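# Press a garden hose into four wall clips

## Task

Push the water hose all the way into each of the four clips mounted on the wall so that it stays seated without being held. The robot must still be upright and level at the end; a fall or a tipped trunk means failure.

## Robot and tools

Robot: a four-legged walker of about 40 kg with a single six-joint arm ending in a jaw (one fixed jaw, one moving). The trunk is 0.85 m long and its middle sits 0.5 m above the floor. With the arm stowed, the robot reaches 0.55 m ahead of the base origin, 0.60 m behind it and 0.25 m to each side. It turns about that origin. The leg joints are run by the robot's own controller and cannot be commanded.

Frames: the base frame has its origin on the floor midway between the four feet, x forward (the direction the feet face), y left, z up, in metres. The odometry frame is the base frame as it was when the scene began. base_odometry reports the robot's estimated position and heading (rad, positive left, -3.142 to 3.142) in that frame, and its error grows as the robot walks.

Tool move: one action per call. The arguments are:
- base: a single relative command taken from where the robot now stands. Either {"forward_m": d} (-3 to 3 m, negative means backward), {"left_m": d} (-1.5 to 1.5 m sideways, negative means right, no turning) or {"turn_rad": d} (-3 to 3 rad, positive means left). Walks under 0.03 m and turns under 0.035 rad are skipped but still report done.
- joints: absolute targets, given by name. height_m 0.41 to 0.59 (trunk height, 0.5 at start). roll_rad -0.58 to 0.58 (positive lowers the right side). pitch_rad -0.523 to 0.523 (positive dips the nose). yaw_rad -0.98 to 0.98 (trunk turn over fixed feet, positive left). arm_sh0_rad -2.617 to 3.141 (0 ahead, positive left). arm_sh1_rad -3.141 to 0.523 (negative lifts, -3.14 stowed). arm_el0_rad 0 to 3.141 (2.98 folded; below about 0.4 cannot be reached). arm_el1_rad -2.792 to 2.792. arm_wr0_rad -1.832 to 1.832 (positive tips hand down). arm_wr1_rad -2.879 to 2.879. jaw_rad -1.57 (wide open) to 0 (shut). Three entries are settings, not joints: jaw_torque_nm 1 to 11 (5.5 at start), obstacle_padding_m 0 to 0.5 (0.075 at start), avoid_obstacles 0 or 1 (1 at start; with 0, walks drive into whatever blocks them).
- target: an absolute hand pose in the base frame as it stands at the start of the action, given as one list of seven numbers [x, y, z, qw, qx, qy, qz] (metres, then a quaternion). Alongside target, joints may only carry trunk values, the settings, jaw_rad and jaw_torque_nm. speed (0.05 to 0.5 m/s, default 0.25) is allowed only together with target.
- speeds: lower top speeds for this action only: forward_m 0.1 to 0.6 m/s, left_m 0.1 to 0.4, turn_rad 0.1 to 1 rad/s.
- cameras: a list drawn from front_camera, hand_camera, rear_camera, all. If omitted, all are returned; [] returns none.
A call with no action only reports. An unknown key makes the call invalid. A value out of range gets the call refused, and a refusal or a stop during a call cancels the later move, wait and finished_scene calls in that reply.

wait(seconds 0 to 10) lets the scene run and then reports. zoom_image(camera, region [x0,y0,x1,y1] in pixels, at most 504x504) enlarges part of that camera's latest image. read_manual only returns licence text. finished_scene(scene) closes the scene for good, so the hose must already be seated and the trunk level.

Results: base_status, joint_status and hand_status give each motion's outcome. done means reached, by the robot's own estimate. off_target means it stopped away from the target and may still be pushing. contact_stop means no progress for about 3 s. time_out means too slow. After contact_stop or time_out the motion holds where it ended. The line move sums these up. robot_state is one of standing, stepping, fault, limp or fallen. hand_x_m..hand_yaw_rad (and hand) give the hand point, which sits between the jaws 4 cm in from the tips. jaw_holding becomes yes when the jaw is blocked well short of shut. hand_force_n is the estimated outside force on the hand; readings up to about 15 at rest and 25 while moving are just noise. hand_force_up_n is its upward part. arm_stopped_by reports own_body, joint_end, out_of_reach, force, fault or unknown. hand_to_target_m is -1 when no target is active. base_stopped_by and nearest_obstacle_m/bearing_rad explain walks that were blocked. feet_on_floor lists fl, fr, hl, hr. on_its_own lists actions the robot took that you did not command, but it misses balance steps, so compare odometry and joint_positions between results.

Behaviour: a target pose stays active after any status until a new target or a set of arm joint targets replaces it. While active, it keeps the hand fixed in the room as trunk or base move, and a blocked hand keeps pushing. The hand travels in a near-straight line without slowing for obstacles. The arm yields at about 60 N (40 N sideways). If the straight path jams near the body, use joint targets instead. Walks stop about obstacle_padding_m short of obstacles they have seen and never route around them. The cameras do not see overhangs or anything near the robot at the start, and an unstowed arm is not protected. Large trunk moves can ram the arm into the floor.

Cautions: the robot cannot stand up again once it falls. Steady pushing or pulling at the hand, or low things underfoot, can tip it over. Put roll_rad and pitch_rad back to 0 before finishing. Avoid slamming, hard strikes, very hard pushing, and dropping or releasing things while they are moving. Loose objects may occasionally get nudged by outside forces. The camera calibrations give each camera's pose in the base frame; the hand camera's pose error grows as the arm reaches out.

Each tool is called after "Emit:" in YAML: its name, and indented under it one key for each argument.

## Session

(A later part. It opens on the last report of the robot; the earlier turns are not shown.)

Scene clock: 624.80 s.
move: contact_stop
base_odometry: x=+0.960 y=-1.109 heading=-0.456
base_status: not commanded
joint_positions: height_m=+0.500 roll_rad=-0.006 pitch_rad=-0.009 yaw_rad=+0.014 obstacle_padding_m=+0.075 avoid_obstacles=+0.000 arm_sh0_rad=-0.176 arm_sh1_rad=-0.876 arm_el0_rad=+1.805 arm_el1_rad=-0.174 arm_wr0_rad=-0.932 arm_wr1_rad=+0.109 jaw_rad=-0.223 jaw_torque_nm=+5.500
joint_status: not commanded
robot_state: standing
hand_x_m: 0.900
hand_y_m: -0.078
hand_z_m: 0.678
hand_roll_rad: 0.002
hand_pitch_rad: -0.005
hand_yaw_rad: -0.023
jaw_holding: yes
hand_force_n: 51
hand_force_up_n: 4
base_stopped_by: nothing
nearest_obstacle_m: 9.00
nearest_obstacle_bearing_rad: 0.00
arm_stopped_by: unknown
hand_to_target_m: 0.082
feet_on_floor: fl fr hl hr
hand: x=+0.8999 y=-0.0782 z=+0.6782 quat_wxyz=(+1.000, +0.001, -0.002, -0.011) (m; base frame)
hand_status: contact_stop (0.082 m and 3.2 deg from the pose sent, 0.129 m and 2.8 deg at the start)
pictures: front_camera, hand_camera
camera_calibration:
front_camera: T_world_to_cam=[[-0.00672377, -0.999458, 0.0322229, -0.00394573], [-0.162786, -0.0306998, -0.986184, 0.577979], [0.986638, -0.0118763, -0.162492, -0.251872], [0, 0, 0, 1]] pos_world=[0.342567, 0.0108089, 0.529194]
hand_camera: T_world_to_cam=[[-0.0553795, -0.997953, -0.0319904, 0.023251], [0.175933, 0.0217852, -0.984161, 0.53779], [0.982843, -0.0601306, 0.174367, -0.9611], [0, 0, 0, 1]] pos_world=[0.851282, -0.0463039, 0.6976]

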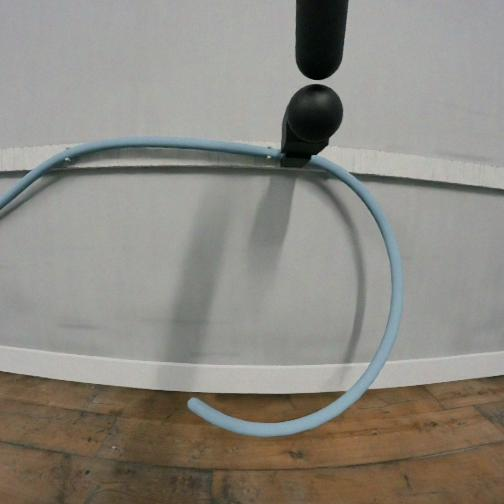

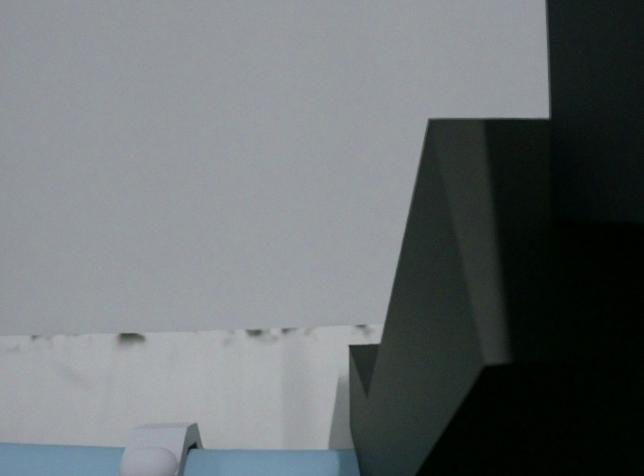

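Emit:
move:
  target: [0.897, -0.075, 0.674, 1, 0, 0.0, 0.0]
  speed: 0.1
  cameras: []

Emit:
move:
  joints: {"jaw_rad": -0.75}
  cameras: []

Emit:
move:
  target: [0.84, -0.07, 0.67, 1, 0.0, 0, 0.0]
  speed: 0.1
  cameras: ["hand_camera"]

Emit:
move:
  target: [0.83, -0.065, 0.674, 1, 0, 0, 0]
  joints: {"jaw_rad": 0}
  cameras: []

Emit:
move:
  target: [0.96, -0.063, 0.676, 1, 0, 0, 0]
  speed: 0.06
  cameras: ["hand_camera"]

Scene clock: 634.27 s.
move: off_target
base_odometry: x=+0.960 y=-1.109 heading=-0.456
base_status: not commanded
joint_positions: height_m=+0.501 roll_rad=-0.007 pitch_rad=-0.009 yaw_rad=+0.013 obstacle_padding_m=+0.075 avoid_obstacles=+0.000 arm_sh0_rad=-0.177 arm_sh1_rad=-0.881 arm_el0_rad=+1.809 arm_el1_rad=-0.178 arm_wr0_rad=-0.922 arm_wr1_rad=+0.147 jaw_rad=-0.222 jaw_torque_nm=+5.500
joint_status: not commanded
robot_state: standing
hand_x_m: 0.899
hand_y_m: -0.079
hand_z_m: 0.678
hand_roll_rad: 0.035
hand_pitch_rad: 0.004
hand_yaw_rad: -0.022
jaw_holding: yes
hand_force_n: 26
hand_force_up_n: 2
base_stopped_by: nothing
nearest_obstacle_m: 9.00
nearest_obstacle_bearing_rad: 0.00
arm_stopped_by: nothing
hand_to_target_m: 0.006
feet_on_floor: fl fr hl hr
hand: x=+0.8993 y=-0.0788 z=+0.6779 quat_wxyz=(+1.000, +0.017, +0.002, -0.011) (m; base frame)
hand_status: off_target (0.006 m and 2.4 deg from the pose sent, 0.006 m and 1.3 deg at the start)
pictures: none
No camera images: "cameras" was empty.

Scene clock: 635.60 s.
move: done
base_odometry: x=+0.960 y=-1.109 heading=-0.456
base_status: not commanded
joint_positions: height_m=+0.501 roll_rad=-0.010 pitch_rad=-0.007 yaw_rad=+0.010 obstacle_padding_m=+0.075 avoid_obstacles=+0.000 arm_sh0_rad=-0.174 arm_sh1_rad=-0.883 arm_el0_rad=+1.842 arm_el1_rad=-0.211 arm_wr0_rad=-0.916 arm_wr1_rad=+0.140 jaw_rad=-0.748 jaw_torque_nm=+5.500
joint_status: all done
robot_state: standing
hand_x_m: 0.892
hand_y_m: -0.072
hand_z_m: 0.660
hand_roll_rad: 0.010
hand_pitch_rad: 0.046
hand_yaw_rad: 0.002
jaw_holding: no
hand_force_n: 10
hand_force_up_n: -8
base_stopped_by: nothing
nearest_obstacle_m: 9.00
nearest_obstacle_bearing_rad: 0.00
arm_stopped_by: nothing
hand_to_target_m: 0.015
feet_on_floor: fl fr hl hr
hand: x=+0.8919 y=-0.0725 z=+0.6605 quat_wxyz=(+1.000, +0.005, +0.023, +0.001) (m; base frame)
hand_status: not commanded
pictures: none
No camera images: "cameras" was empty.

Scene clock: 636.63 s.
move: done
base_odometry: x=+0.960 y=-1.109 heading=-0.456
base_status: not commanded
joint_positions: height_m=+0.501 roll_rad=-0.009 pitch_rad=-0.008 yaw_rad=+0.007 obstacle_padding_m=+0.075 avoid_obstacles=+0.000 arm_sh0_rad=-0.181 arm_sh1_rad=-0.979 arm_el0_rad=+2.011 arm_el1_rad=-0.207 arm_wr0_rad=-1.034 arm_wr1_rad=+0.117 jaw_rad=-0.750 jaw_torque_nm=+5.500
joint_status: not commanded
robot_state: standing
hand_x_m: 0.848
hand_y_m: -0.071
hand_z_m: 0.669
hand_roll_rad: 0.003
hand_pitch_rad: -0.001
hand_yaw_rad: 0.003
jaw_holding: no
hand_force_n: 2
hand_force_up_n: 0
base_stopped_by: nothing
nearest_obstacle_m: 9.00
nearest_obstacle_bearing_rad: 0.00
arm_stopped_by: nothing
hand_to_target_m: 0.008
feet_on_floor: fl fr hl hr
hand: x=+0.8477 y=-0.0707 z=+0.6693 quat_wxyz=(+1.000, +0.002, -0.001, +0.001) (m; base frame)
hand_status: done (0.008 m and 0.3 deg from the pose sent, 0.053 m and 2.7 deg at the start)
pictures: hand_camera
camera_calibration:
hand_camera: T_world_to_cam=[[-0.0296633, -0.998998, -0.0335039, 0.00670309], [0.171765, 0.0279256, -0.984742, 0.542173], [0.984691, -0.0349655, 0.170764, -0.905094], [0, 0, 0, 1]] pos_world=[0.798311, -0.0400912, 0.688683]

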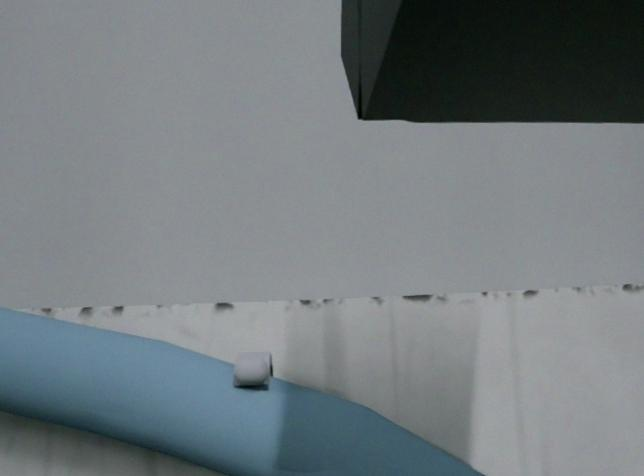

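Scene clock: 637.97 s.
move: done
base_odometry: x=+0.960 y=-1.109 heading=-0.456
base_status: not commanded
joint_positions: height_m=+0.501 roll_rad=-0.010 pitch_rad=-0.008 yaw_rad=+0.006 obstacle_padding_m=+0.075 avoid_obstacles=+0.000 arm_sh0_rad=-0.177 arm_sh1_rad=-1.019 arm_el0_rad=+2.063 arm_el1_rad=-0.198 arm_wr0_rad=-1.045 arm_wr1_rad=+0.111 jaw_rad=+0.000 jaw_torque_nm=+5.500
joint_status: all done
robot_state: standing
hand_x_m: 0.836
hand_y_m: -0.067
hand_z_m: 0.672
hand_roll_rad: 0.003
hand_pitch_rad: 0.000
hand_yaw_rad: 0.001
jaw_holding: no
hand_force_n: 2
hand_force_up_n: -1
base_stopped_by: nothing
nearest_obstacle_m: 9.00
nearest_obstacle_bearing_rad: 0.00
arm_stopped_by: nothing
hand_to_target_m: 0.006
feet_on_floor: fl fr hl hr
hand: x=+0.8359 y=-0.0669 z=+0.6724 quat_wxyz=(+1.000, +0.002, +0.000, +0.000) (m; base frame)
hand_status: done (0.006 m and 0.2 deg from the pose sent, 0.019 m and 0.3 deg at the start)
pictures: none
No camera images: "cameras" was empty.

Scene clock: 642.27 s.
move: contact_stop
base_odometry: x=+0.960 y=-1.109 heading=-0.456
base_status: not commanded
joint_positions: height_m=+0.501 roll_rad=-0.007 pitch_rad=-0.009 yaw_rad=+0.009 obstacle_padding_m=+0.075 avoid_obstacles=+0.000 arm_sh0_rad=-0.159 arm_sh1_rad=-0.922 arm_el0_rad=+1.879 arm_el1_rad=-0.181 arm_wr0_rad=-0.945 arm_wr1_rad=+0.111 jaw_rad=+0.000 jaw_torque_nm=+5.500
joint_status: not commanded
robot_state: standing
hand_x_m: 0.883
hand_y_m: -0.068
hand_z_m: 0.676
hand_roll_rad: 0.001
hand_pitch_rad: 0.011
hand_yaw_rad: -0.004
jaw_holding: no
hand_force_n: 48
hand_force_up_n: 0
base_stopped_by: nothing
nearest_obstacle_m: 9.00
nearest_obstacle_bearing_rad: 0.00
arm_stopped_by: unknown
hand_to_target_m: 0.077
feet_on_floor: fl fr hl hr
hand: x=+0.8835 y=-0.0677 z=+0.6762 quat_wxyz=(+1.000, +0.001, +0.006, -0.002) (m; base frame)
hand_status: contact_stop (0.077 m and 0.7 deg from the pose sent, 0.124 m and 0.2 deg at the start)
pictures: hand_camera
camera_calibration:
hand_camera: T_world_to_cam=[[-0.0368176, -0.998849, -0.0307534, 0.0154614], [0.15977, 0.0244949, -0.98685, 0.554837], [0.986467, -0.0412469, 0.158684, -0.935304], [0, 0, 0, 1]] pos_world=[0.83457, -0.0367255, 0.696434]

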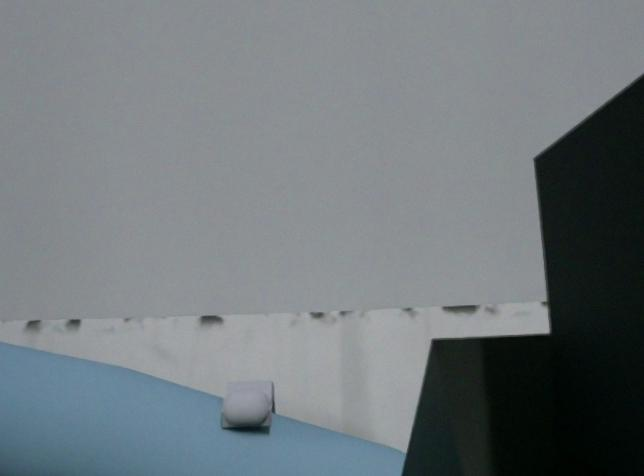

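Emit:
move:
  target: [0.83, -0.03, 0.68, 1, 0, 0, 0]
  cameras: []

Emit:
move:
  target: [0.83, 0.014, 0.688, 1, 0, 0, 0]
  cameras: []

Emit:
move:
  target: [0.96, 0.014, 0.688, 1, 0, 0, 0]
  speed: 0.06
  cameras: ["front_camera"]

Emit:
zoom_image:
  camera: "front_camera"
  region: [200, 100, 320, 180]

Scene clock: 652.37 s.
move: done
base_odometry: x=+0.960 y=-1.109 heading=-0.456
base_status: not commanded
joint_positions: height_m=+0.501 roll_rad=-0.010 pitch_rad=-0.009 yaw_rad=+0.007 obstacle_padding_m=+0.075 avoid_obstacles=+0.000 arm_sh0_rad=-0.095 arm_sh1_rad=-1.044 arm_el0_rad=+2.079 arm_el1_rad=-0.104 arm_wr0_rad=-1.027 arm_wr1_rad=+0.066 jaw_rad=+0.000 jaw_torque_nm=+5.500
joint_status: not commanded
robot_state: standing
hand_x_m: 0.835
hand_y_m: -0.033
hand_z_m: 0.679
hand_roll_rad: 0.004
hand_pitch_rad: 0.002
hand_yaw_rad: 0.001
jaw_holding: no
hand_force_n: 2
hand_force_up_n: 0
base_stopped_by: nothing
nearest_obstacle_m: 9.00
nearest_obstacle_bearing_rad: 0.00
arm_stopped_by: nothing
hand_to_target_m: 0.007
feet_on_floor: fl fr hl hr
hand: x=+0.8354 y=-0.0330 z=+0.6788 quat_wxyz=(+1.000, +0.002, +0.001, +0.000) (m; base frame)
hand_status: done (0.007 m and 0.2 deg from the pose sent, 0.066 m and 0.7 deg at the start)
pictures: none
No camera images: "cameras" was empty.

Scene clock: 653.27 s.
move: done
base_odometry: x=+0.960 y=-1.109 heading=-0.456
base_status: not commanded
joint_positions: height_m=+0.501 roll_rad=-0.011 pitch_rad=-0.008 yaw_rad=+0.006 obstacle_padding_m=+0.075 avoid_obstacles=+0.000 arm_sh0_rad=+0.017 arm_sh1_rad=-1.064 arm_el0_rad=+2.086 arm_el1_rad=+0.024 arm_wr0_rad=-1.019 arm_wr1_rad=+0.002 jaw_rad=+0.000 jaw_torque_nm=+5.500
joint_status: not commanded
robot_state: standing
hand_x_m: 0.836
hand_y_m: 0.011
hand_z_m: 0.686
hand_roll_rad: 0.005
hand_pitch_rad: -0.005
hand_yaw_rad: 0.002
jaw_holding: no
hand_force_n: 2
hand_force_up_n: -1
base_stopped_by: nothing
nearest_obstacle_m: 9.00
nearest_obstacle_bearing_rad: 0.00
arm_stopped_by: nothing
hand_to_target_m: 0.007
feet_on_floor: fl fr hl hr
hand: x=+0.8358 y=+0.0109 z=+0.6863 quat_wxyz=(+1.000, +0.002, -0.002, +0.001) (m; base frame)
hand_status: done (0.007 m and 0.4 deg from the pose sent, 0.048 m and 0.2 deg at the start)
pictures: none
No camera images: "cameras" was empty.

Scene clock: 657.57 s.
move: contact_stop
base_odometry: x=+0.960 y=-1.109 heading=-0.456
base_status: not commanded
joint_positions: height_m=+0.501 roll_rad=-0.010 pitch_rad=-0.009 yaw_rad=+0.013 obstacle_padding_m=+0.075 avoid_obstacles=+0.000 arm_sh0_rad=+0.016 arm_sh1_rad=-0.962 arm_el0_rad=+1.901 arm_el1_rad=+0.043 arm_wr0_rad=-0.922 arm_wr1_rad=-0.009 jaw_rad=+0.000 jaw_torque_nm=+5.500
joint_status: not commanded
robot_state: standing
hand_x_m: 0.883
hand_y_m: 0.015
hand_z_m: 0.690
hand_roll_rad: 0.008
hand_pitch_rad: 0.008
hand_yaw_rad: -0.006
jaw_holding: no
hand_force_n: 47
hand_force_up_n: 1
base_stopped_by: nothing
nearest_obstacle_m: 9.00
nearest_obstacle_bearing_rad: 0.00
arm_stopped_by: unknown
hand_to_target_m: 0.077
feet_on_floor: fl fr hl hr
hand: x=+0.8830 y=+0.0147 z=+0.6900 quat_wxyz=(+1.000, +0.004, +0.004, -0.003) (m; base frame)
hand_status: contact_stop (0.077 m and 0.7 deg from the pose sent, 0.124 m and 0.4 deg at the start)
pictures: front_camera
camera_calibration:
front_camera: T_world_to_cam=[[-0.00778294, -0.999309, 0.0363449, -0.0147665], [-0.16249, -0.0345991, -0.986103, 0.578275], [0.98668, -0.0135805, -0.162108, -0.254609], [0, 0, 0, 1]] pos_world=[0.345066, 0.00179381, 0.529501]

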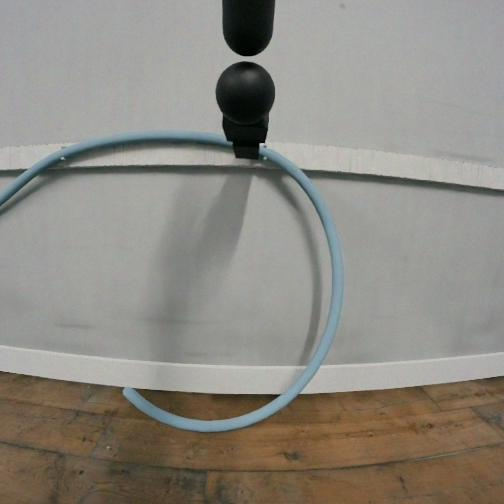

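Scaled by 4.200.

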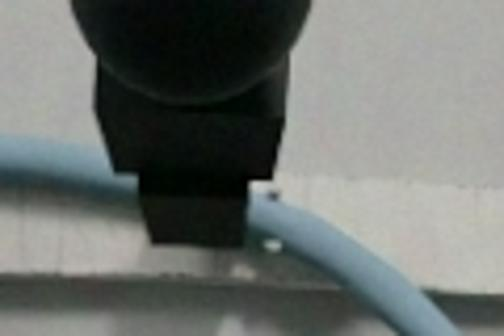

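Emit:
move:
  target: [0.76, 0.014, 0.72, 1, 0, 0, 0]
  speed: 0.2
  cameras: []

Emit:
move:
  joints: {"arm_sh0_rad": 0, "arm_sh1_rad": -1.85, "arm_el0_rad": 2.45, "arm_el1_rad": 0, "arm_wr0_rad": -0.4, "arm_wr1_rad": 0, "jaw_rad": -0.8}
  cameras: []

Emit:
move:
  base: {"left_m": 0.96}
  speeds: {"left_m": 0.3}
  cameras: ["front_camera", "hand_camera"]

Scene clock: 668.73 s.
move: done
base_odometry: x=+0.961 y=-1.110 heading=-0.456
base_status: not commanded
joint_positions: height_m=+0.501 roll_rad=-0.010 pitch_rad=-0.008 yaw_rad=+0.005 obstacle_padding_m=+0.075 avoid_obstacles=+0.000 arm_sh0_rad=+0.030 arm_sh1_rad=-1.324 arm_el0_rad=+2.339 arm_el1_rad=+0.044 arm_wr0_rad=-1.005 arm_wr1_rad=-0.010 jaw_rad=+0.000 jaw_torque_nm=+5.500
joint_status: not commanded
robot_state: standing
hand_x_m: 0.766
hand_y_m: 0.013
hand_z_m: 0.718
hand_roll_rad: 0.004
hand_pitch_rad: 0.003
hand_yaw_rad: -0.001
jaw_holding: no
hand_force_n: 3
hand_force_up_n: -1
base_stopped_by: nothing
nearest_obstacle_m: 9.00
nearest_obstacle_bearing_rad: 0.00
arm_stopped_by: nothing
hand_to_target_m: 0.007
feet_on_floor: fl fr hl hr
hand: x=+0.7659 y=+0.0126 z=+0.7183 quat_wxyz=(+1.000, +0.002, +0.001, -0.001) (m; base frame)
hand_status: done (0.007 m and 0.3 deg from the pose sent, 0.127 m and 0.7 deg at the start)
pictures: none
No camera images: "cameras" was empty.

Scene clock: 670.13 s.
move: done
base_odometry: x=+0.962 y=-1.110 heading=-0.456
base_status: not commanded
joint_positions: height_m=+0.501 roll_rad=-0.009 pitch_rad=-0.008 yaw_rad=+0.004 obstacle_padding_m=+0.075 avoid_obstacles=+0.000 arm_sh0_rad=+0.005 arm_sh1_rad=-1.843 arm_el0_rad=+2.442 arm_el1_rad=+0.004 arm_wr0_rad=-0.404 arm_wr1_rad=-0.006 jaw_rad=-0.798 jaw_torque_nm=+5.500
joint_status: all done
robot_state: standing
hand_x_m: 0.703
hand_y_m: 0.005
hand_z_m: 0.817
hand_roll_rad: -0.011
hand_pitch_rad: 0.187
hand_yaw_rad: 0.006
jaw_holding: no
hand_force_n: 2
hand_force_up_n: 0
base_stopped_by: nothing
nearest_obstacle_m: 9.00
nearest_obstacle_bearing_rad: 0.00
arm_stopped_by: nothing
hand_to_target_m: -1.000
feet_on_floor: fl fr hl hr
hand: x=+0.7026 y=+0.0052 z=+0.8173 quat_wxyz=(+0.996, -0.006, +0.094, +0.004) (m; base frame)
hand_status: not commanded
pictures: none
No camera images: "cameras" was empty.

Scene clock: 675.37 s.
move: done
base_odometry: x=+1.391 y=-0.249 heading=-0.452
base_status: done
joint_positions: height_m=+0.500 roll_rad=-0.005 pitch_rad=+0.002 yaw_rad=-0.001 obstacle_padding_m=+0.075 avoid_obstacles=+0.000 arm_sh0_rad=+0.002 arm_sh1_rad=-1.854 arm_el0_rad=+2.453 arm_el1_rad=+0.001 arm_wr0_rad=-0.400 arm_wr1_rad=-0.003 jaw_rad=-0.799 jaw_torque_nm=+5.500
joint_status: not commanded
robot_state: standing
hand_x_m: 0.700
hand_y_m: 0.001
hand_z_m: 0.807
hand_roll_rad: -0.007
hand_pitch_rad: 0.201
hand_yaw_rad: 0.000
jaw_holding: no
hand_force_n: 3
hand_force_up_n: 0
base_stopped_by: nothing
nearest_obstacle_m: 9.00
nearest_obstacle_bearing_rad: 0.00
arm_stopped_by: nothing
hand_to_target_m: -1.000
feet_on_floor: fl fr hl hr
hand: x=+0.6996 y=+0.0006 z=+0.8067 quat_wxyz=(+0.995, -0.003, +0.101, +0.000) (m; base frame)
hand_status: not commanded
pictures: front_camera, hand_camera
camera_calibration:
front_camera: T_world_to_cam=[[-0.0208794, -0.999279, 0.0317015, -0.0103602], [-0.174194, -0.0275874, -0.984325, 0.581272], [0.98449, -0.0260743, -0.173492, -0.27766], [0, 0, 0, 1]] pos_world=[0.374391, -0.00155672, 0.524317]
hand_camera: T_world_to_cam=[[-0.0367321, -0.999184, -0.0168213, 0.0697534], [-0.0297912, 0.01792, -0.999395, 0.853936], [0.998881, -0.0362088, -0.0304251, -0.627517], [0, 0, 0, 1]] pos_world=[0.654817, 0.0316722, 0.835501]

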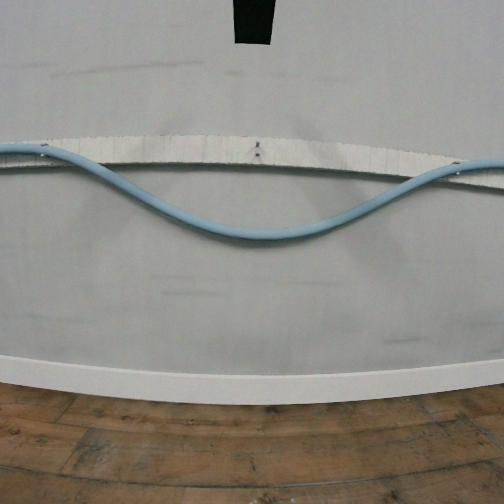

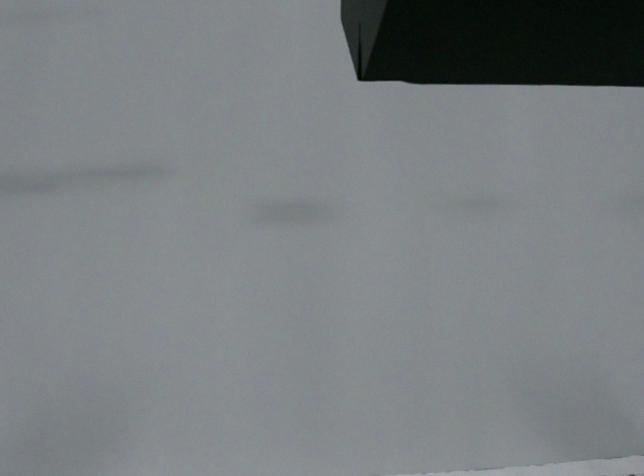

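Emit:
move:
  target: [0.79, -0.064, 0.475, 0.9988, -0.05, 0, 0]
  speed: 0.25
  cameras: ["hand_camera"]

Scene clock: 688.13 s.
move: done
base_odometry: x=+1.390 y=-0.248 heading=-0.452
base_status: not commanded
joint_positions: height_m=+0.501 roll_rad=-0.009 pitch_rad=-0.009 yaw_rad=+0.001 obstacle_padding_m=+0.075 avoid_obstacles=+0.000 arm_sh0_rad=-0.174 arm_sh1_rad=-0.560 arm_el0_rad=+2.046 arm_el1_rad=-0.172 arm_wr0_rad=-1.478 arm_wr1_rad=-0.073 jaw_rad=-0.799 jaw_torque_nm=+5.500
joint_status: not commanded
robot_state: standing
hand_x_m: 0.788
hand_y_m: -0.063
hand_z_m: 0.479
hand_roll_rad: -0.096
hand_pitch_rad: 0.001
hand_yaw_rad: -0.002
jaw_holding: no
hand_force_n: 3
hand_force_up_n: 1
base_stopped_by: nothing
nearest_obstacle_m: 9.00
nearest_obstacle_bearing_rad: 0.00
arm_stopped_by: nothing
hand_to_target_m: 0.006
feet_on_floor: fl fr hl hr
hand: x=+0.7876 y=-0.0634 z=+0.4789 quat_wxyz=(+0.999, -0.048, +0.001, -0.001) (m; base frame)
hand_status: done (0.006 m and 0.3 deg from the pose sent, 0.350 m and 12.7 deg at the start)
pictures: hand_camera
camera_calibration:
hand_camera: T_world_to_cam=[[-0.0346476, -0.997234, 0.0657526, -0.0377282], [0.169546, -0.0707036, -0.982983, 0.359257], [0.984913, -0.0229099, 0.171527, -0.813286], [0, 0, 0, 1]] pos_world=[0.738798, -0.0308554, 0.495125]

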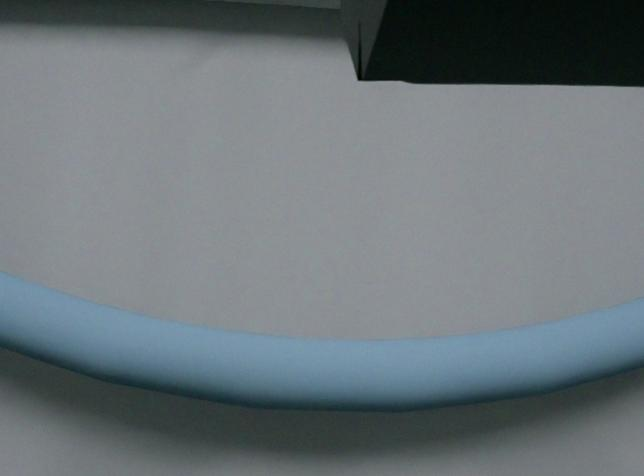

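Emit:
move:
  target: [0.918, -0.066, 0.478, 0.9988, -0.05, 0, 0]
  speed: 0.12
  cameras: ["hand_camera"]

Emit:
move:
  joints: {"jaw_rad": 0}
  cameras: ["front_camera", "hand_camera"]

Scene clock: 697.43 s.
move: done
base_odometry: x=+1.389 y=-0.248 heading=-0.452
base_status: not commanded
joint_positions: height_m=+0.501 roll_rad=-0.010 pitch_rad=-0.009 yaw_rad=+0.002 obstacle_padding_m=+0.075 avoid_obstacles=+0.000 arm_sh0_rad=-0.139 arm_sh1_rad=-0.391 arm_el0_rad=+1.579 arm_el1_rad=-0.149 arm_wr0_rad=-1.182 arm_wr1_rad=-0.043 jaw_rad=-0.799 jaw_torque_nm=+5.500
joint_status: not commanded
robot_state: standing
hand_x_m: 0.913
hand_y_m: -0.067
hand_z_m: 0.479
hand_roll_rad: -0.107
hand_pitch_rad: 0.001
hand_yaw_rad: 0.001
jaw_holding: no
hand_force_n: 6
hand_force_up_n: 2
base_stopped_by: nothing
nearest_obstacle_m: 9.00
nearest_obstacle_bearing_rad: 0.00
arm_stopped_by: nothing
hand_to_target_m: 0.005
feet_on_floor: fl fr hl hr
hand: x=+0.9134 y=-0.0669 z=+0.4787 quat_wxyz=(+0.999, -0.053, +0.001, +0.000) (m; base frame)
hand_status: done (0.005 m and 0.4 deg from the pose sent, 0.130 m and 0.3 deg at the start)
pictures: hand_camera
camera_calibration:
hand_camera: T_world_to_cam=[[-0.0318636, -0.996579, 0.076252, -0.0442459], [0.169746, -0.0805782, -0.982188, 0.336627], [0.984973, -0.0183525, 0.171733, -0.937136], [0, 0, 0, 1]] pos_world=[0.864503, -0.0341686, 0.494942]

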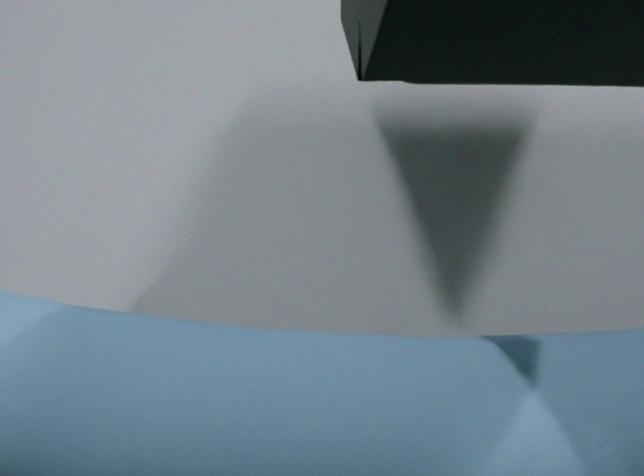

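Scene clock: 701.30 s.
move: contact_stop
base_odometry: x=+1.389 y=-0.247 heading=-0.452
base_status: not commanded
joint_positions: height_m=+0.500 roll_rad=-0.009 pitch_rad=-0.010 yaw_rad=+0.004 obstacle_padding_m=+0.075 avoid_obstacles=+0.000 arm_sh0_rad=-0.138 arm_sh1_rad=-0.400 arm_el0_rad=+1.579 arm_el1_rad=-0.147 arm_wr0_rad=-1.200 arm_wr1_rad=-0.038 jaw_rad=-0.275 jaw_torque_nm=+5.500
joint_status: jaw_rad contact_stop (moved +0.524 of +0.799)
robot_state: standing
hand_x_m: 0.914
hand_y_m: -0.065
hand_z_m: 0.490
hand_roll_rad: -0.102
hand_pitch_rad: -0.028
hand_yaw_rad: 0.002
jaw_holding: yes
hand_force_n: 11
hand_force_up_n: 9
base_stopped_by: nothing
nearest_obstacle_m: 9.00
nearest_obstacle_bearing_rad: 0.00
arm_stopped_by: nothing
hand_to_target_m: 0.013
feet_on_floor: fl fr hl hr
hand: x=+0.9142 y=-0.0650 z=+0.4903 quat_wxyz=(+0.999, -0.051, -0.014, +0.000) (m; base frame)
hand_status: not commanded
pictures: front_camera, hand_camera
camera_calibration:
front_camera: T_world_to_cam=[[-0.0171169, -0.999211, 0.0358253, -0.00611791], [-0.161788, -0.0325904, -0.986287, 0.577265], [0.986677, -0.0226783, -0.161103, -0.246243], [0, 0, 0, 1]] pos_world=[0.336252, 0.00711586, 0.529898]
hand_camera: T_world_to_cam=[[-0.0322884, -0.996949, 0.0710626, -0.0404279], [0.198053, -0.0760718, -0.977235, 0.31991], [0.979659, -0.0174792, 0.199905, -0.948734], [0, 0, 0, 1]] pos_world=[0.864772, -0.0325516, 0.505157]

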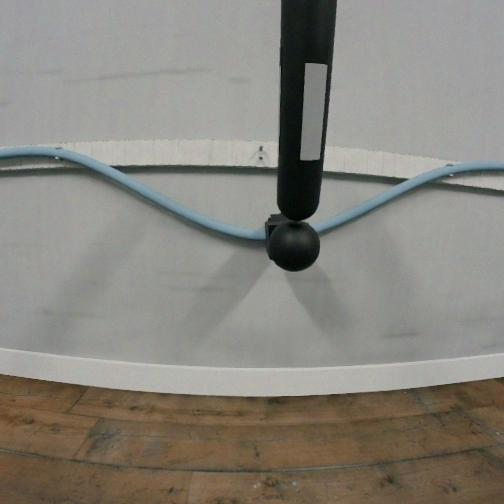

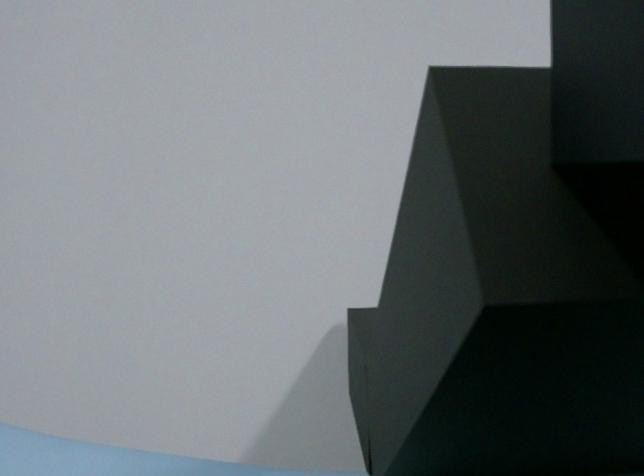

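Emit:
move:
  target: [0.84, -0.06, 0.56, 1, 0, 0, 0]
  speed: 0.15
  cameras: []

Emit:
move:
  target: [0.85, -0.063, 0.674, 1, 0, 0, 0]
  speed: 0.15
  cameras: ["front_camera", "hand_camera"]

Emit:
zoom_image:
  camera: "front_camera"
  region: [200, 80, 360, 200]

Scene clock: 710.50 s.
move: done
base_odometry: x=+1.389 y=-0.248 heading=-0.452
base_status: not commanded
joint_positions: height_m=+0.501 roll_rad=-0.011 pitch_rad=-0.010 yaw_rad=-0.001 obstacle_padding_m=+0.075 avoid_obstacles=+0.000 arm_sh0_rad=-0.145 arm_sh1_rad=-0.708 arm_el0_rad=+1.954 arm_el1_rad=-0.147 arm_wr0_rad=-1.239 arm_wr1_rad=+0.045 jaw_rad=-0.267 jaw_torque_nm=+5.500
joint_status: not commanded
robot_state: standing
hand_x_m: 0.844
hand_y_m: -0.063
hand_z_m: 0.559
hand_roll_rad: -0.011
hand_pitch_rad: 0.000
hand_yaw_rad: -0.007
jaw_holding: yes
hand_force_n: 11
hand_force_up_n: -10
base_stopped_by: nothing
nearest_obstacle_m: 9.00
nearest_obstacle_bearing_rad: 0.00
arm_stopped_by: nothing
hand_to_target_m: 0.005
feet_on_floor: fl fr hl hr
hand: x=+0.8440 y=-0.0626 z=+0.5586 quat_wxyz=(+1.000, -0.006, +0.000, -0.004) (m; base frame)
hand_status: done (0.005 m and 0.8 deg from the pose sent, 0.102 m and 6.1 deg at the start)
pictures: none
No camera images: "cameras" was empty.

Scene clock: 712.17 s.
move: done
base_odometry: x=+1.390 y=-0.248 heading=-0.452
base_status: not commanded
joint_positions: height_m=+0.501 roll_rad=-0.010 pitch_rad=-0.010 yaw_rad=+0.002 obstacle_padding_m=+0.075 avoid_obstacles=+0.000 arm_sh0_rad=-0.149 arm_sh1_rad=-0.986 arm_el0_rad=+2.006 arm_el1_rad=-0.180 arm_wr0_rad=-1.036 arm_wr1_rad=+0.093 jaw_rad=-0.269 jaw_torque_nm=+5.500
joint_status: not commanded
robot_state: standing
hand_x_m: 0.851
hand_y_m: -0.060
hand_z_m: 0.677
hand_roll_rad: -0.010
hand_pitch_rad: -0.019
hand_yaw_rad: 0.007
jaw_holding: yes
hand_force_n: 6
hand_force_up_n: -5
base_stopped_by: nothing
nearest_obstacle_m: 9.00
nearest_obstacle_bearing_rad: 0.00
arm_stopped_by: nothing
hand_to_target_m: 0.005
feet_on_floor: fl fr hl hr
hand: x=+0.8509 y=-0.0596 z=+0.6774 quat_wxyz=(+1.000, -0.005, -0.010, +0.004) (m; base frame)
hand_status: done (0.005 m and 1.3 deg from the pose sent, 0.116 m and 0.8 deg at the start)
pictures: front_camera, hand_camera
camera_calibration:
front_camera: T_world_to_cam=[[-0.0189793, -0.999144, 0.03675, -0.00744752], [-0.162287, -0.0331906, -0.986185, 0.579062], [0.986561, -0.0246811, -0.161518, -0.257778], [0, 0, 0, 1]] pos_world=[0.348146, 0.00541605, 0.529701]
hand_camera: T_world_to_cam=[[-0.0250997, -0.999467, -0.0208873, 0.00574882], [0.189363, 0.0157621, -0.981781, 0.531747], [0.981586, -0.0285977, 0.188867, -0.918626], [0, 0, 0, 1]] pos_world=[0.801161, -0.0289063, 0.695677]

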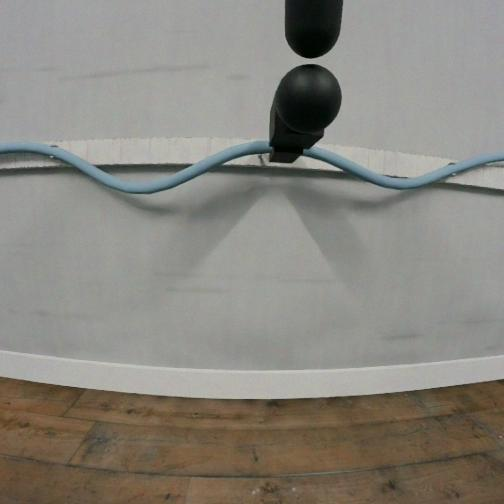

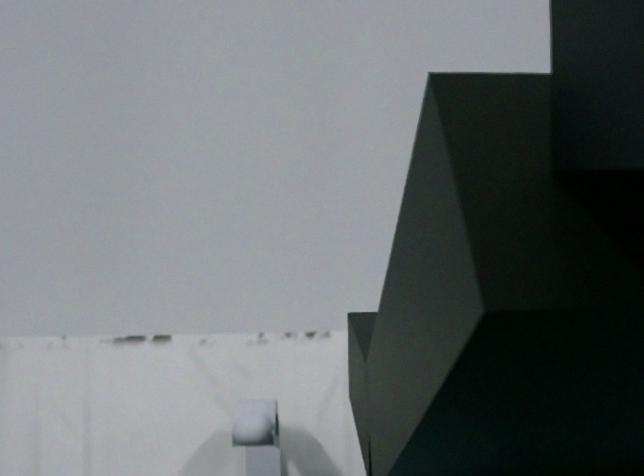

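Scaled by 3.150.

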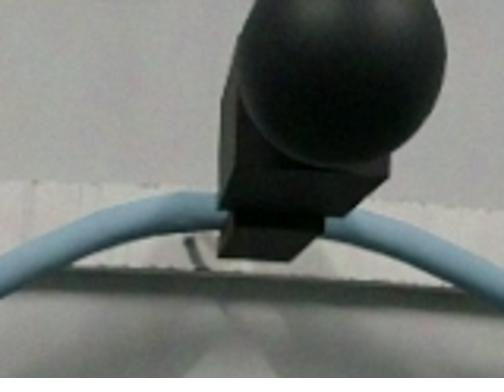

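Emit:
move:
  target: [0.99, -0.06, 0.675, 0.9988, 0.05, 0, -0.02]
  speed: 0.06
  cameras: ["front_camera", "hand_camera"]

Emit:
zoom_image:
  camera: "front_camera"
  region: [220, 100, 340, 180]

Scene clock: 725.73 s.
move: contact_stop
base_odometry: x=+1.389 y=-0.248 heading=-0.452
base_status: not commanded
joint_positions: height_m=+0.499 roll_rad=-0.006 pitch_rad=-0.011 yaw_rad=+0.006 obstacle_padding_m=+0.075 avoid_obstacles=+0.000 arm_sh0_rad=-0.126 arm_sh1_rad=-0.908 arm_el0_rad=+1.862 arm_el1_rad=-0.100 arm_wr0_rad=-0.949 arm_wr1_rad=+0.160 jaw_rad=-0.270 jaw_torque_nm=+5.500
joint_status: not commanded
robot_state: standing
hand_x_m: 0.888
hand_y_m: -0.063
hand_z_m: 0.677
hand_roll_rad: 0.098
hand_pitch_rad: -0.003
hand_yaw_rad: -0.039
jaw_holding: yes
hand_force_n: 62
hand_force_up_n: 1
base_stopped_by: nothing
nearest_obstacle_m: 9.00
nearest_obstacle_bearing_rad: 0.00
arm_stopped_by: force
hand_to_target_m: 0.103
feet_on_floor: fl fr hl hr
hand: x=+0.8877 y=-0.0626 z=+0.6775 quat_wxyz=(+0.999, +0.049, -0.003, -0.020) (m; base frame)
hand_status: contact_stop (0.103 m and 0.3 deg from the pose sent, 0.139 m and 6.9 deg at the start)
pictures: front_camera, hand_camera
camera_calibration:
front_camera: T_world_to_cam=[[-0.0151191, -0.999352, 0.0326516, -0.00716573], [-0.161156, -0.0297928, -0.986479, 0.577386], [0.986813, -0.0201767, -0.160601, -0.253561], [0, 0, 0, 1]] pos_world=[0.343158, 0.00492485, 0.529091]
hand_camera: T_world_to_cam=[[-0.0710188, -0.989246, -0.127866, 0.117732], [0.178443, 0.113521, -0.97738, 0.537826], [0.981384, -0.0922291, 0.168462, -0.944761], [0, 0, 0, 1]] pos_world=[0.839564, -0.0317228, 0.69987]

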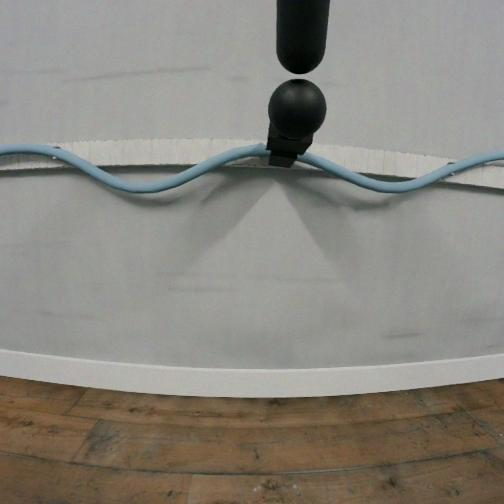

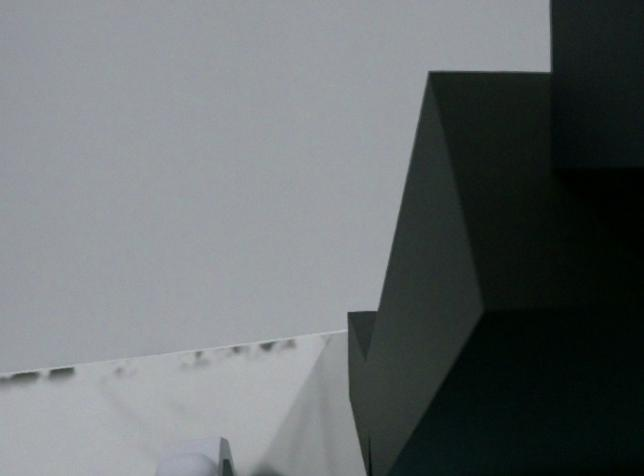

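Scaled by 4.200.

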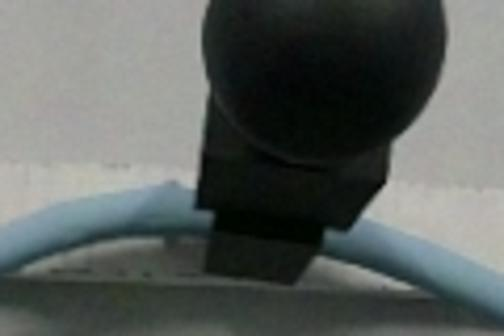

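Emit:
move:
  target: [0.855, -0.063, 0.683, 0.9968, 0.08, 0, 0]
  speed: 0.1
  cameras: []

Emit:
move:
  target: [0.96, -0.057, 0.682, 0.9966, 0.08, 0, -0.02]
  speed: 0.06
  cameras: ["front_camera", "hand_camera"]

Emit:
zoom_image:
  camera: "front_camera"
  region: [220, 100, 340, 180]

Scene clock: 740.30 s.
move: done
base_odometry: x=+1.390 y=-0.248 heading=-0.452
base_status: not commanded
joint_positions: height_m=+0.501 roll_rad=-0.009 pitch_rad=-0.010 yaw_rad=-0.002 obstacle_padding_m=+0.075 avoid_obstacles=+0.000 arm_sh0_rad=-0.148 arm_sh1_rad=-0.989 arm_el0_rad=+1.983 arm_el1_rad=-0.168 arm_wr0_rad=-0.988 arm_wr1_rad=+0.258 jaw_rad=-0.270 jaw_torque_nm=+5.500
joint_status: not commanded
robot_state: standing
hand_x_m: 0.857
hand_y_m: -0.067
hand_z_m: 0.681
hand_roll_rad: 0.159
hand_pitch_rad: 0.002
hand_yaw_rad: -0.010
jaw_holding: yes
hand_force_n: 5
hand_force_up_n: -4
base_stopped_by: nothing
nearest_obstacle_m: 9.00
nearest_obstacle_bearing_rad: 0.00
arm_stopped_by: nothing
hand_to_target_m: 0.004
feet_on_floor: fl fr hl hr
hand: x=+0.8569 y=-0.0665 z=+0.6814 quat_wxyz=(+0.997, +0.079, +0.001, -0.005) (m; base frame)
hand_status: done (0.004 m and 0.6 deg from the pose sent, 0.033 m and 4.2 deg at the start)
pictures: none
No camera images: "cameras" was empty.

Scene clock: 744.83 s.
move: contact_stop
base_odometry: x=+1.390 y=-0.247 heading=-0.452
base_status: not commanded
joint_positions: height_m=+0.500 roll_rad=-0.004 pitch_rad=-0.011 yaw_rad=+0.006 obstacle_padding_m=+0.075 avoid_obstacles=+0.000 arm_sh0_rad=-0.129 arm_sh1_rad=-0.925 arm_el0_rad=+1.866 arm_el1_rad=-0.084 arm_wr0_rad=-0.930 arm_wr1_rad=+0.253 jaw_rad=-0.268 jaw_torque_nm=+5.500
joint_status: not commanded
robot_state: standing
hand_x_m: 0.887
hand_y_m: -0.067
hand_z_m: 0.684
hand_roll_rad: 0.200
hand_pitch_rad: 0.002
hand_yaw_rad: -0.055
jaw_holding: yes
hand_force_n: 49
hand_force_up_n: 2
base_stopped_by: nothing
nearest_obstacle_m: 9.00
nearest_obstacle_bearing_rad: 0.00
arm_stopped_by: unknown
hand_to_target_m: 0.074
feet_on_floor: fl fr hl hr
hand: x=+0.8872 y=-0.0673 z=+0.6839 quat_wxyz=(+0.995, +0.100, -0.002, -0.028) (m; base frame)
hand_status: contact_stop (0.074 m and 2.5 deg from the pose sent, 0.104 m and 1.7 deg at the start)
pictures: front_camera, hand_camera
camera_calibration:
front_camera: T_world_to_cam=[[-0.0148051, -0.999414, 0.0308742, -0.00632787], [-0.160899, -0.028094, -0.986571, 0.577841], [0.98686, -0.0195739, -0.160388, -0.254322], [0, 0, 0, 1]] pos_world=[0.34386, 0.00493163, 0.529486]
hand_camera: T_world_to_cam=[[-0.086789, -0.969681, -0.228444, 0.198048], [0.181023, 0.210141, -0.960766, 0.537526], [0.979642, -0.124737, 0.157296, -0.938772], [0, 0, 0, 1]] pos_world=[0.839544, -0.0380132, 0.709345]

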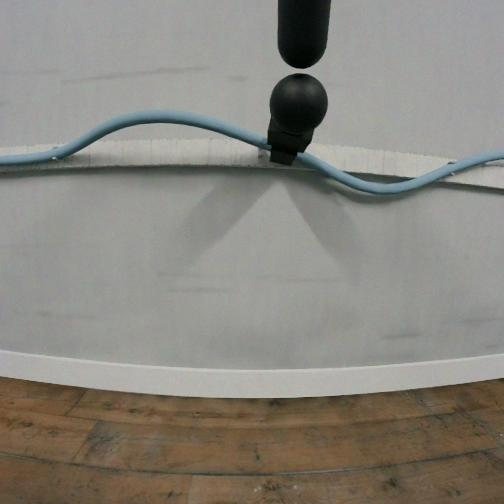

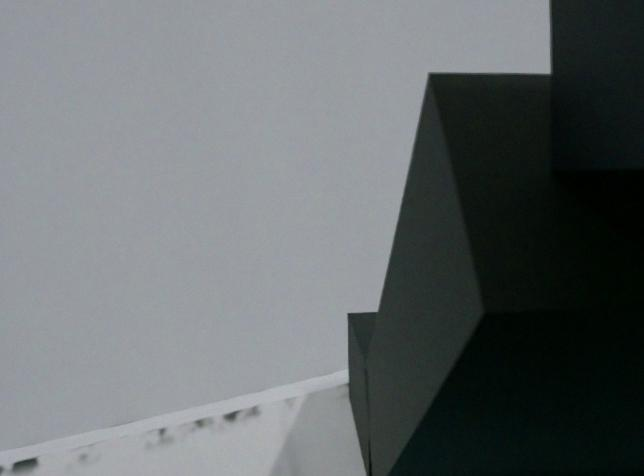

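Scaled by 4.200.

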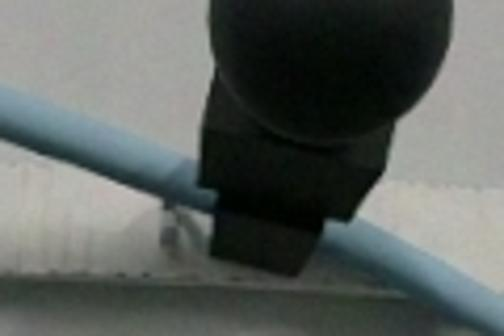

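Emit:
move:
  target: [0.855, -0.057, 0.678, 0.995, -0.1, 0, 0]
  speed: 0.1
  cameras: ["front_camera", "hand_camera"]

Emit:
zoom_image:
  camera: "front_camera"
  region: [220, 100, 340, 180]

Scene clock: 752.67 s.
move: done
base_odometry: x=+1.391 y=-0.247 heading=-0.452
base_status: not commanded
joint_positions: height_m=+0.501 roll_rad=-0.009 pitch_rad=-0.010 yaw_rad=+0.004 obstacle_padding_m=+0.075 avoid_obstacles=+0.000 arm_sh0_rad=-0.138 arm_sh1_rad=-0.978 arm_el0_rad=+1.986 arm_el1_rad=-0.173 arm_wr0_rad=-0.993 arm_wr1_rad=-0.084 jaw_rad=-0.266 jaw_torque_nm=+5.500
joint_status: not commanded
robot_state: standing
hand_x_m: 0.857
hand_y_m: -0.054
hand_z_m: 0.674
hand_roll_rad: -0.184
hand_pitch_rad: 0.011
hand_yaw_rad: 0.011
jaw_holding: yes
hand_force_n: 6
hand_force_up_n: -5
base_stopped_by: nothing
nearest_obstacle_m: 9.00
nearest_obstacle_bearing_rad: 0.00
arm_stopped_by: nothing
hand_to_target_m: 0.006
feet_on_floor: fl fr hl hr
hand: x=+0.8567 y=-0.0536 z=+0.6740 quat_wxyz=(+0.996, -0.092, +0.005, +0.006) (m; base frame)
hand_status: done (0.006 m and 1.3 deg from the pose sent, 0.034 m and 23.2 deg at the start)
pictures: front_camera, hand_camera
camera_calibration:
front_camera: T_world_to_cam=[[-0.0162983, -0.999244, 0.0352821, -0.00733476], [-0.161654, -0.0321892, -0.986322, 0.579264], [0.986713, -0.0217789, -0.161007, -0.25715], [0, 0, 0, 1]] pos_world=[0.347254, 0.00571637, 0.530197]
hand_camera: T_world_to_cam=[[-0.0203645, -0.987989, 0.153174, -0.109024], [0.161423, -0.154445, -0.974725, 0.537291], [0.986675, 0.00487599, 0.162629, -0.908353], [0, 0, 0, 1]] pos_world=[0.807298, -0.0203032, 0.688135]

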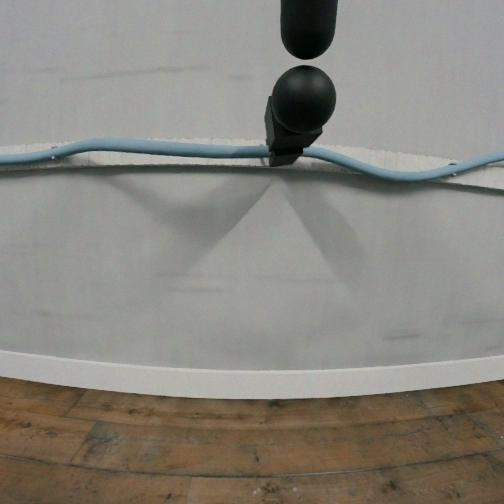

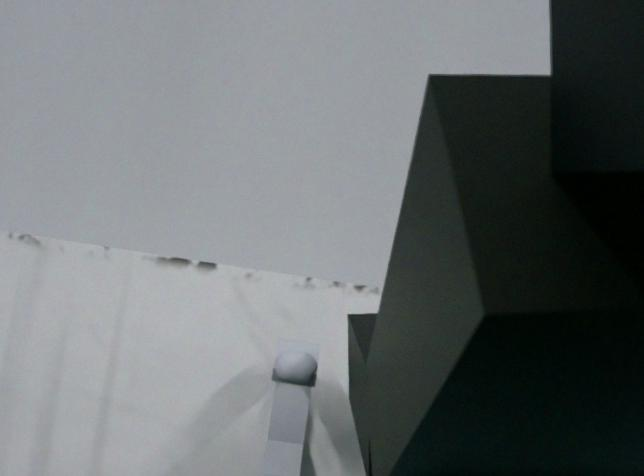

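Scaled by 4.200.

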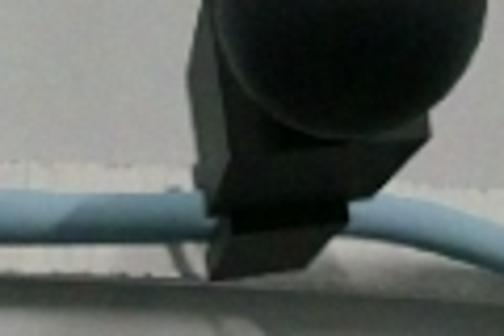

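Emit:
move:
  target: [0.97, -0.054, 0.679, 0.995, -0.1, 0, -0.02]
  speed: 0.06
  cameras: ["front_camera", "hand_camera"]

Emit:
zoom_image:
  camera: "front_camera"
  region: [220, 100, 340, 180]

Scene clock: 765.13 s.
move: contact_stop
base_odometry: x=+1.390 y=-0.247 heading=-0.452
base_status: not commanded
joint_positions: height_m=+0.500 roll_rad=-0.008 pitch_rad=-0.011 yaw_rad=+0.005 obstacle_padding_m=+0.075 avoid_obstacles=+0.000 arm_sh0_rad=-0.101 arm_sh1_rad=-0.918 arm_el0_rad=+1.872 arm_el1_rad=-0.086 arm_wr0_rad=-0.932 arm_wr1_rad=-0.163 jaw_rad=-0.266 jaw_torque_nm=+5.500
joint_status: not commanded
robot_state: standing
hand_x_m: 0.887
hand_y_m: -0.049
hand_z_m: 0.677
hand_roll_rad: -0.219
hand_pitch_rad: 0.013
hand_yaw_rad: -0.028
jaw_holding: yes
hand_force_n: 53
hand_force_up_n: -15
base_stopped_by: nothing
nearest_obstacle_m: 9.00
nearest_obstacle_bearing_rad: 0.00
arm_stopped_by: unknown
hand_to_target_m: 0.083
feet_on_floor: fl fr hl hr
hand: x=+0.8869 y=-0.0491 z=+0.6770 quat_wxyz=(+0.994, -0.109, +0.008, -0.013) (m; base frame)
hand_status: contact_stop (0.083 m and 1.6 deg from the pose sent, 0.113 m and 3.2 deg at the start)
pictures: front_camera, hand_camera
camera_calibration:
front_camera: T_world_to_cam=[[-0.0161313, -0.999273, 0.0345411, -0.00913778], [-0.161129, -0.0314961, -0.986431, 0.577977], [0.986802, -0.0214779, -0.160504, -0.253926], [0, 0, 0, 1]] pos_world=[0.343556, 0.00361906, 0.529694]
hand_camera: T_world_to_cam=[[-0.0574298, -0.980489, 0.187996, -0.094838], [0.152957, -0.194725, -0.968858, 0.537664], [0.986563, -0.0268859, 0.161156, -0.939127], [0, 0, 0, 1]] pos_world=[0.838821, -0.0135401, 0.690095]

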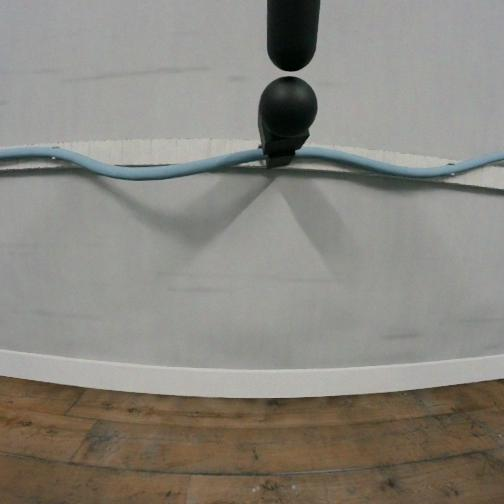

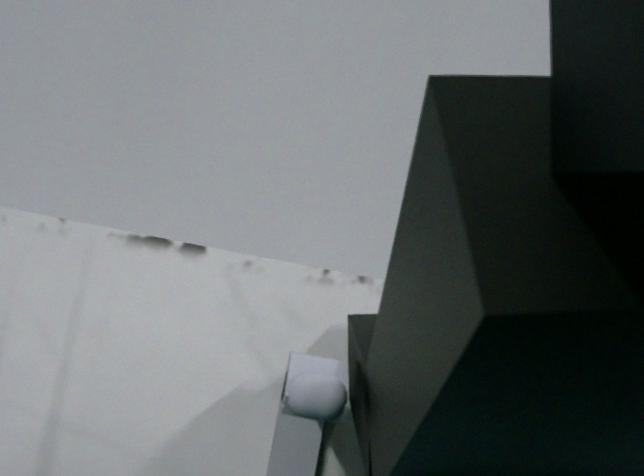

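Scaled by 4.200.

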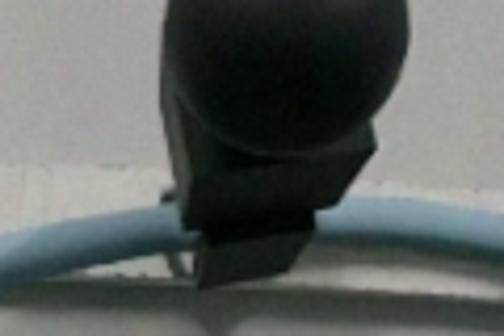

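Emit:
move:
  target: [0.865, -0.056, 0.686, 0.995, -0.1, 0, 0]
  speed: 0.1
  cameras: ["front_camera"]

Emit:
zoom_image:
  camera: "front_camera"
  region: [220, 100, 340, 180]

Scene clock: 781.20 s.
move: done
base_odometry: x=+1.390 y=-0.247 heading=-0.452
base_status: not commanded
joint_positions: height_m=+0.501 roll_rad=-0.009 pitch_rad=-0.011 yaw_rad=+0.001 obstacle_padding_m=+0.075 avoid_obstacles=+0.000 arm_sh0_rad=-0.126 arm_sh1_rad=-0.982 arm_el0_rad=+1.951 arm_el1_rad=-0.161 arm_wr0_rad=-0.976 arm_wr1_rad=-0.108 jaw_rad=-0.267 jaw_torque_nm=+5.500
joint_status: not commanded
robot_state: standing
hand_x_m: 0.866
hand_y_m: -0.053
hand_z_m: 0.690
hand_roll_rad: -0.207
hand_pitch_rad: -0.011
hand_yaw_rad: 0.008
jaw_holding: yes
hand_force_n: 5
hand_force_up_n: -4
base_stopped_by: nothing
nearest_obstacle_m: 9.00
nearest_obstacle_bearing_rad: 0.00
arm_stopped_by: nothing
hand_to_target_m: 0.006
feet_on_floor: fl fr hl hr
hand: x=+0.8665 y=-0.0526 z=+0.6901 quat_wxyz=(+0.995, -0.103, -0.006, +0.004) (m; base frame)
hand_status: done (0.006 m and 0.9 deg from the pose sent, 0.025 m and 2.1 deg at the start)
pictures: front_camera
camera_calibration:
front_camera: T_world_to_cam=[[-0.0191971, -0.999184, 0.0355482, -0.00827849], [-0.161547, -0.0319877, -0.986346, 0.579051], [0.986678, -0.0246777, -0.160801, -0.256481], [0, 0, 0, 1]] pos_world=[0.346449, 0.00392145, 0.530197]

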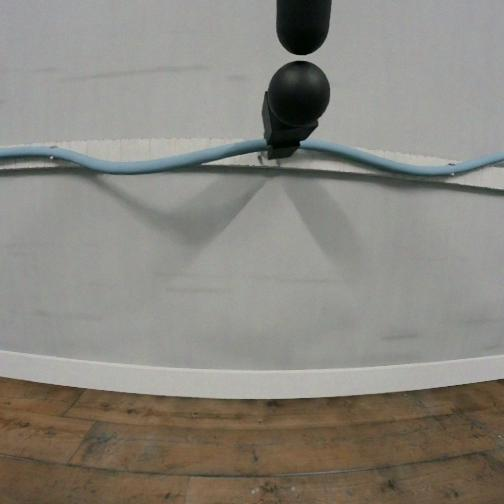

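Scaled by 4.200.

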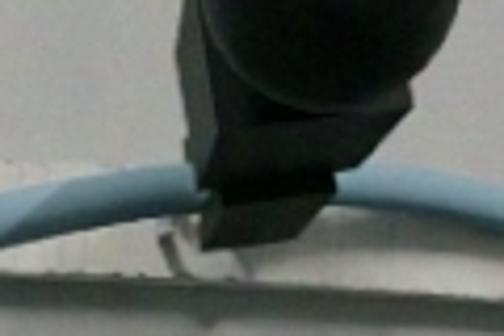

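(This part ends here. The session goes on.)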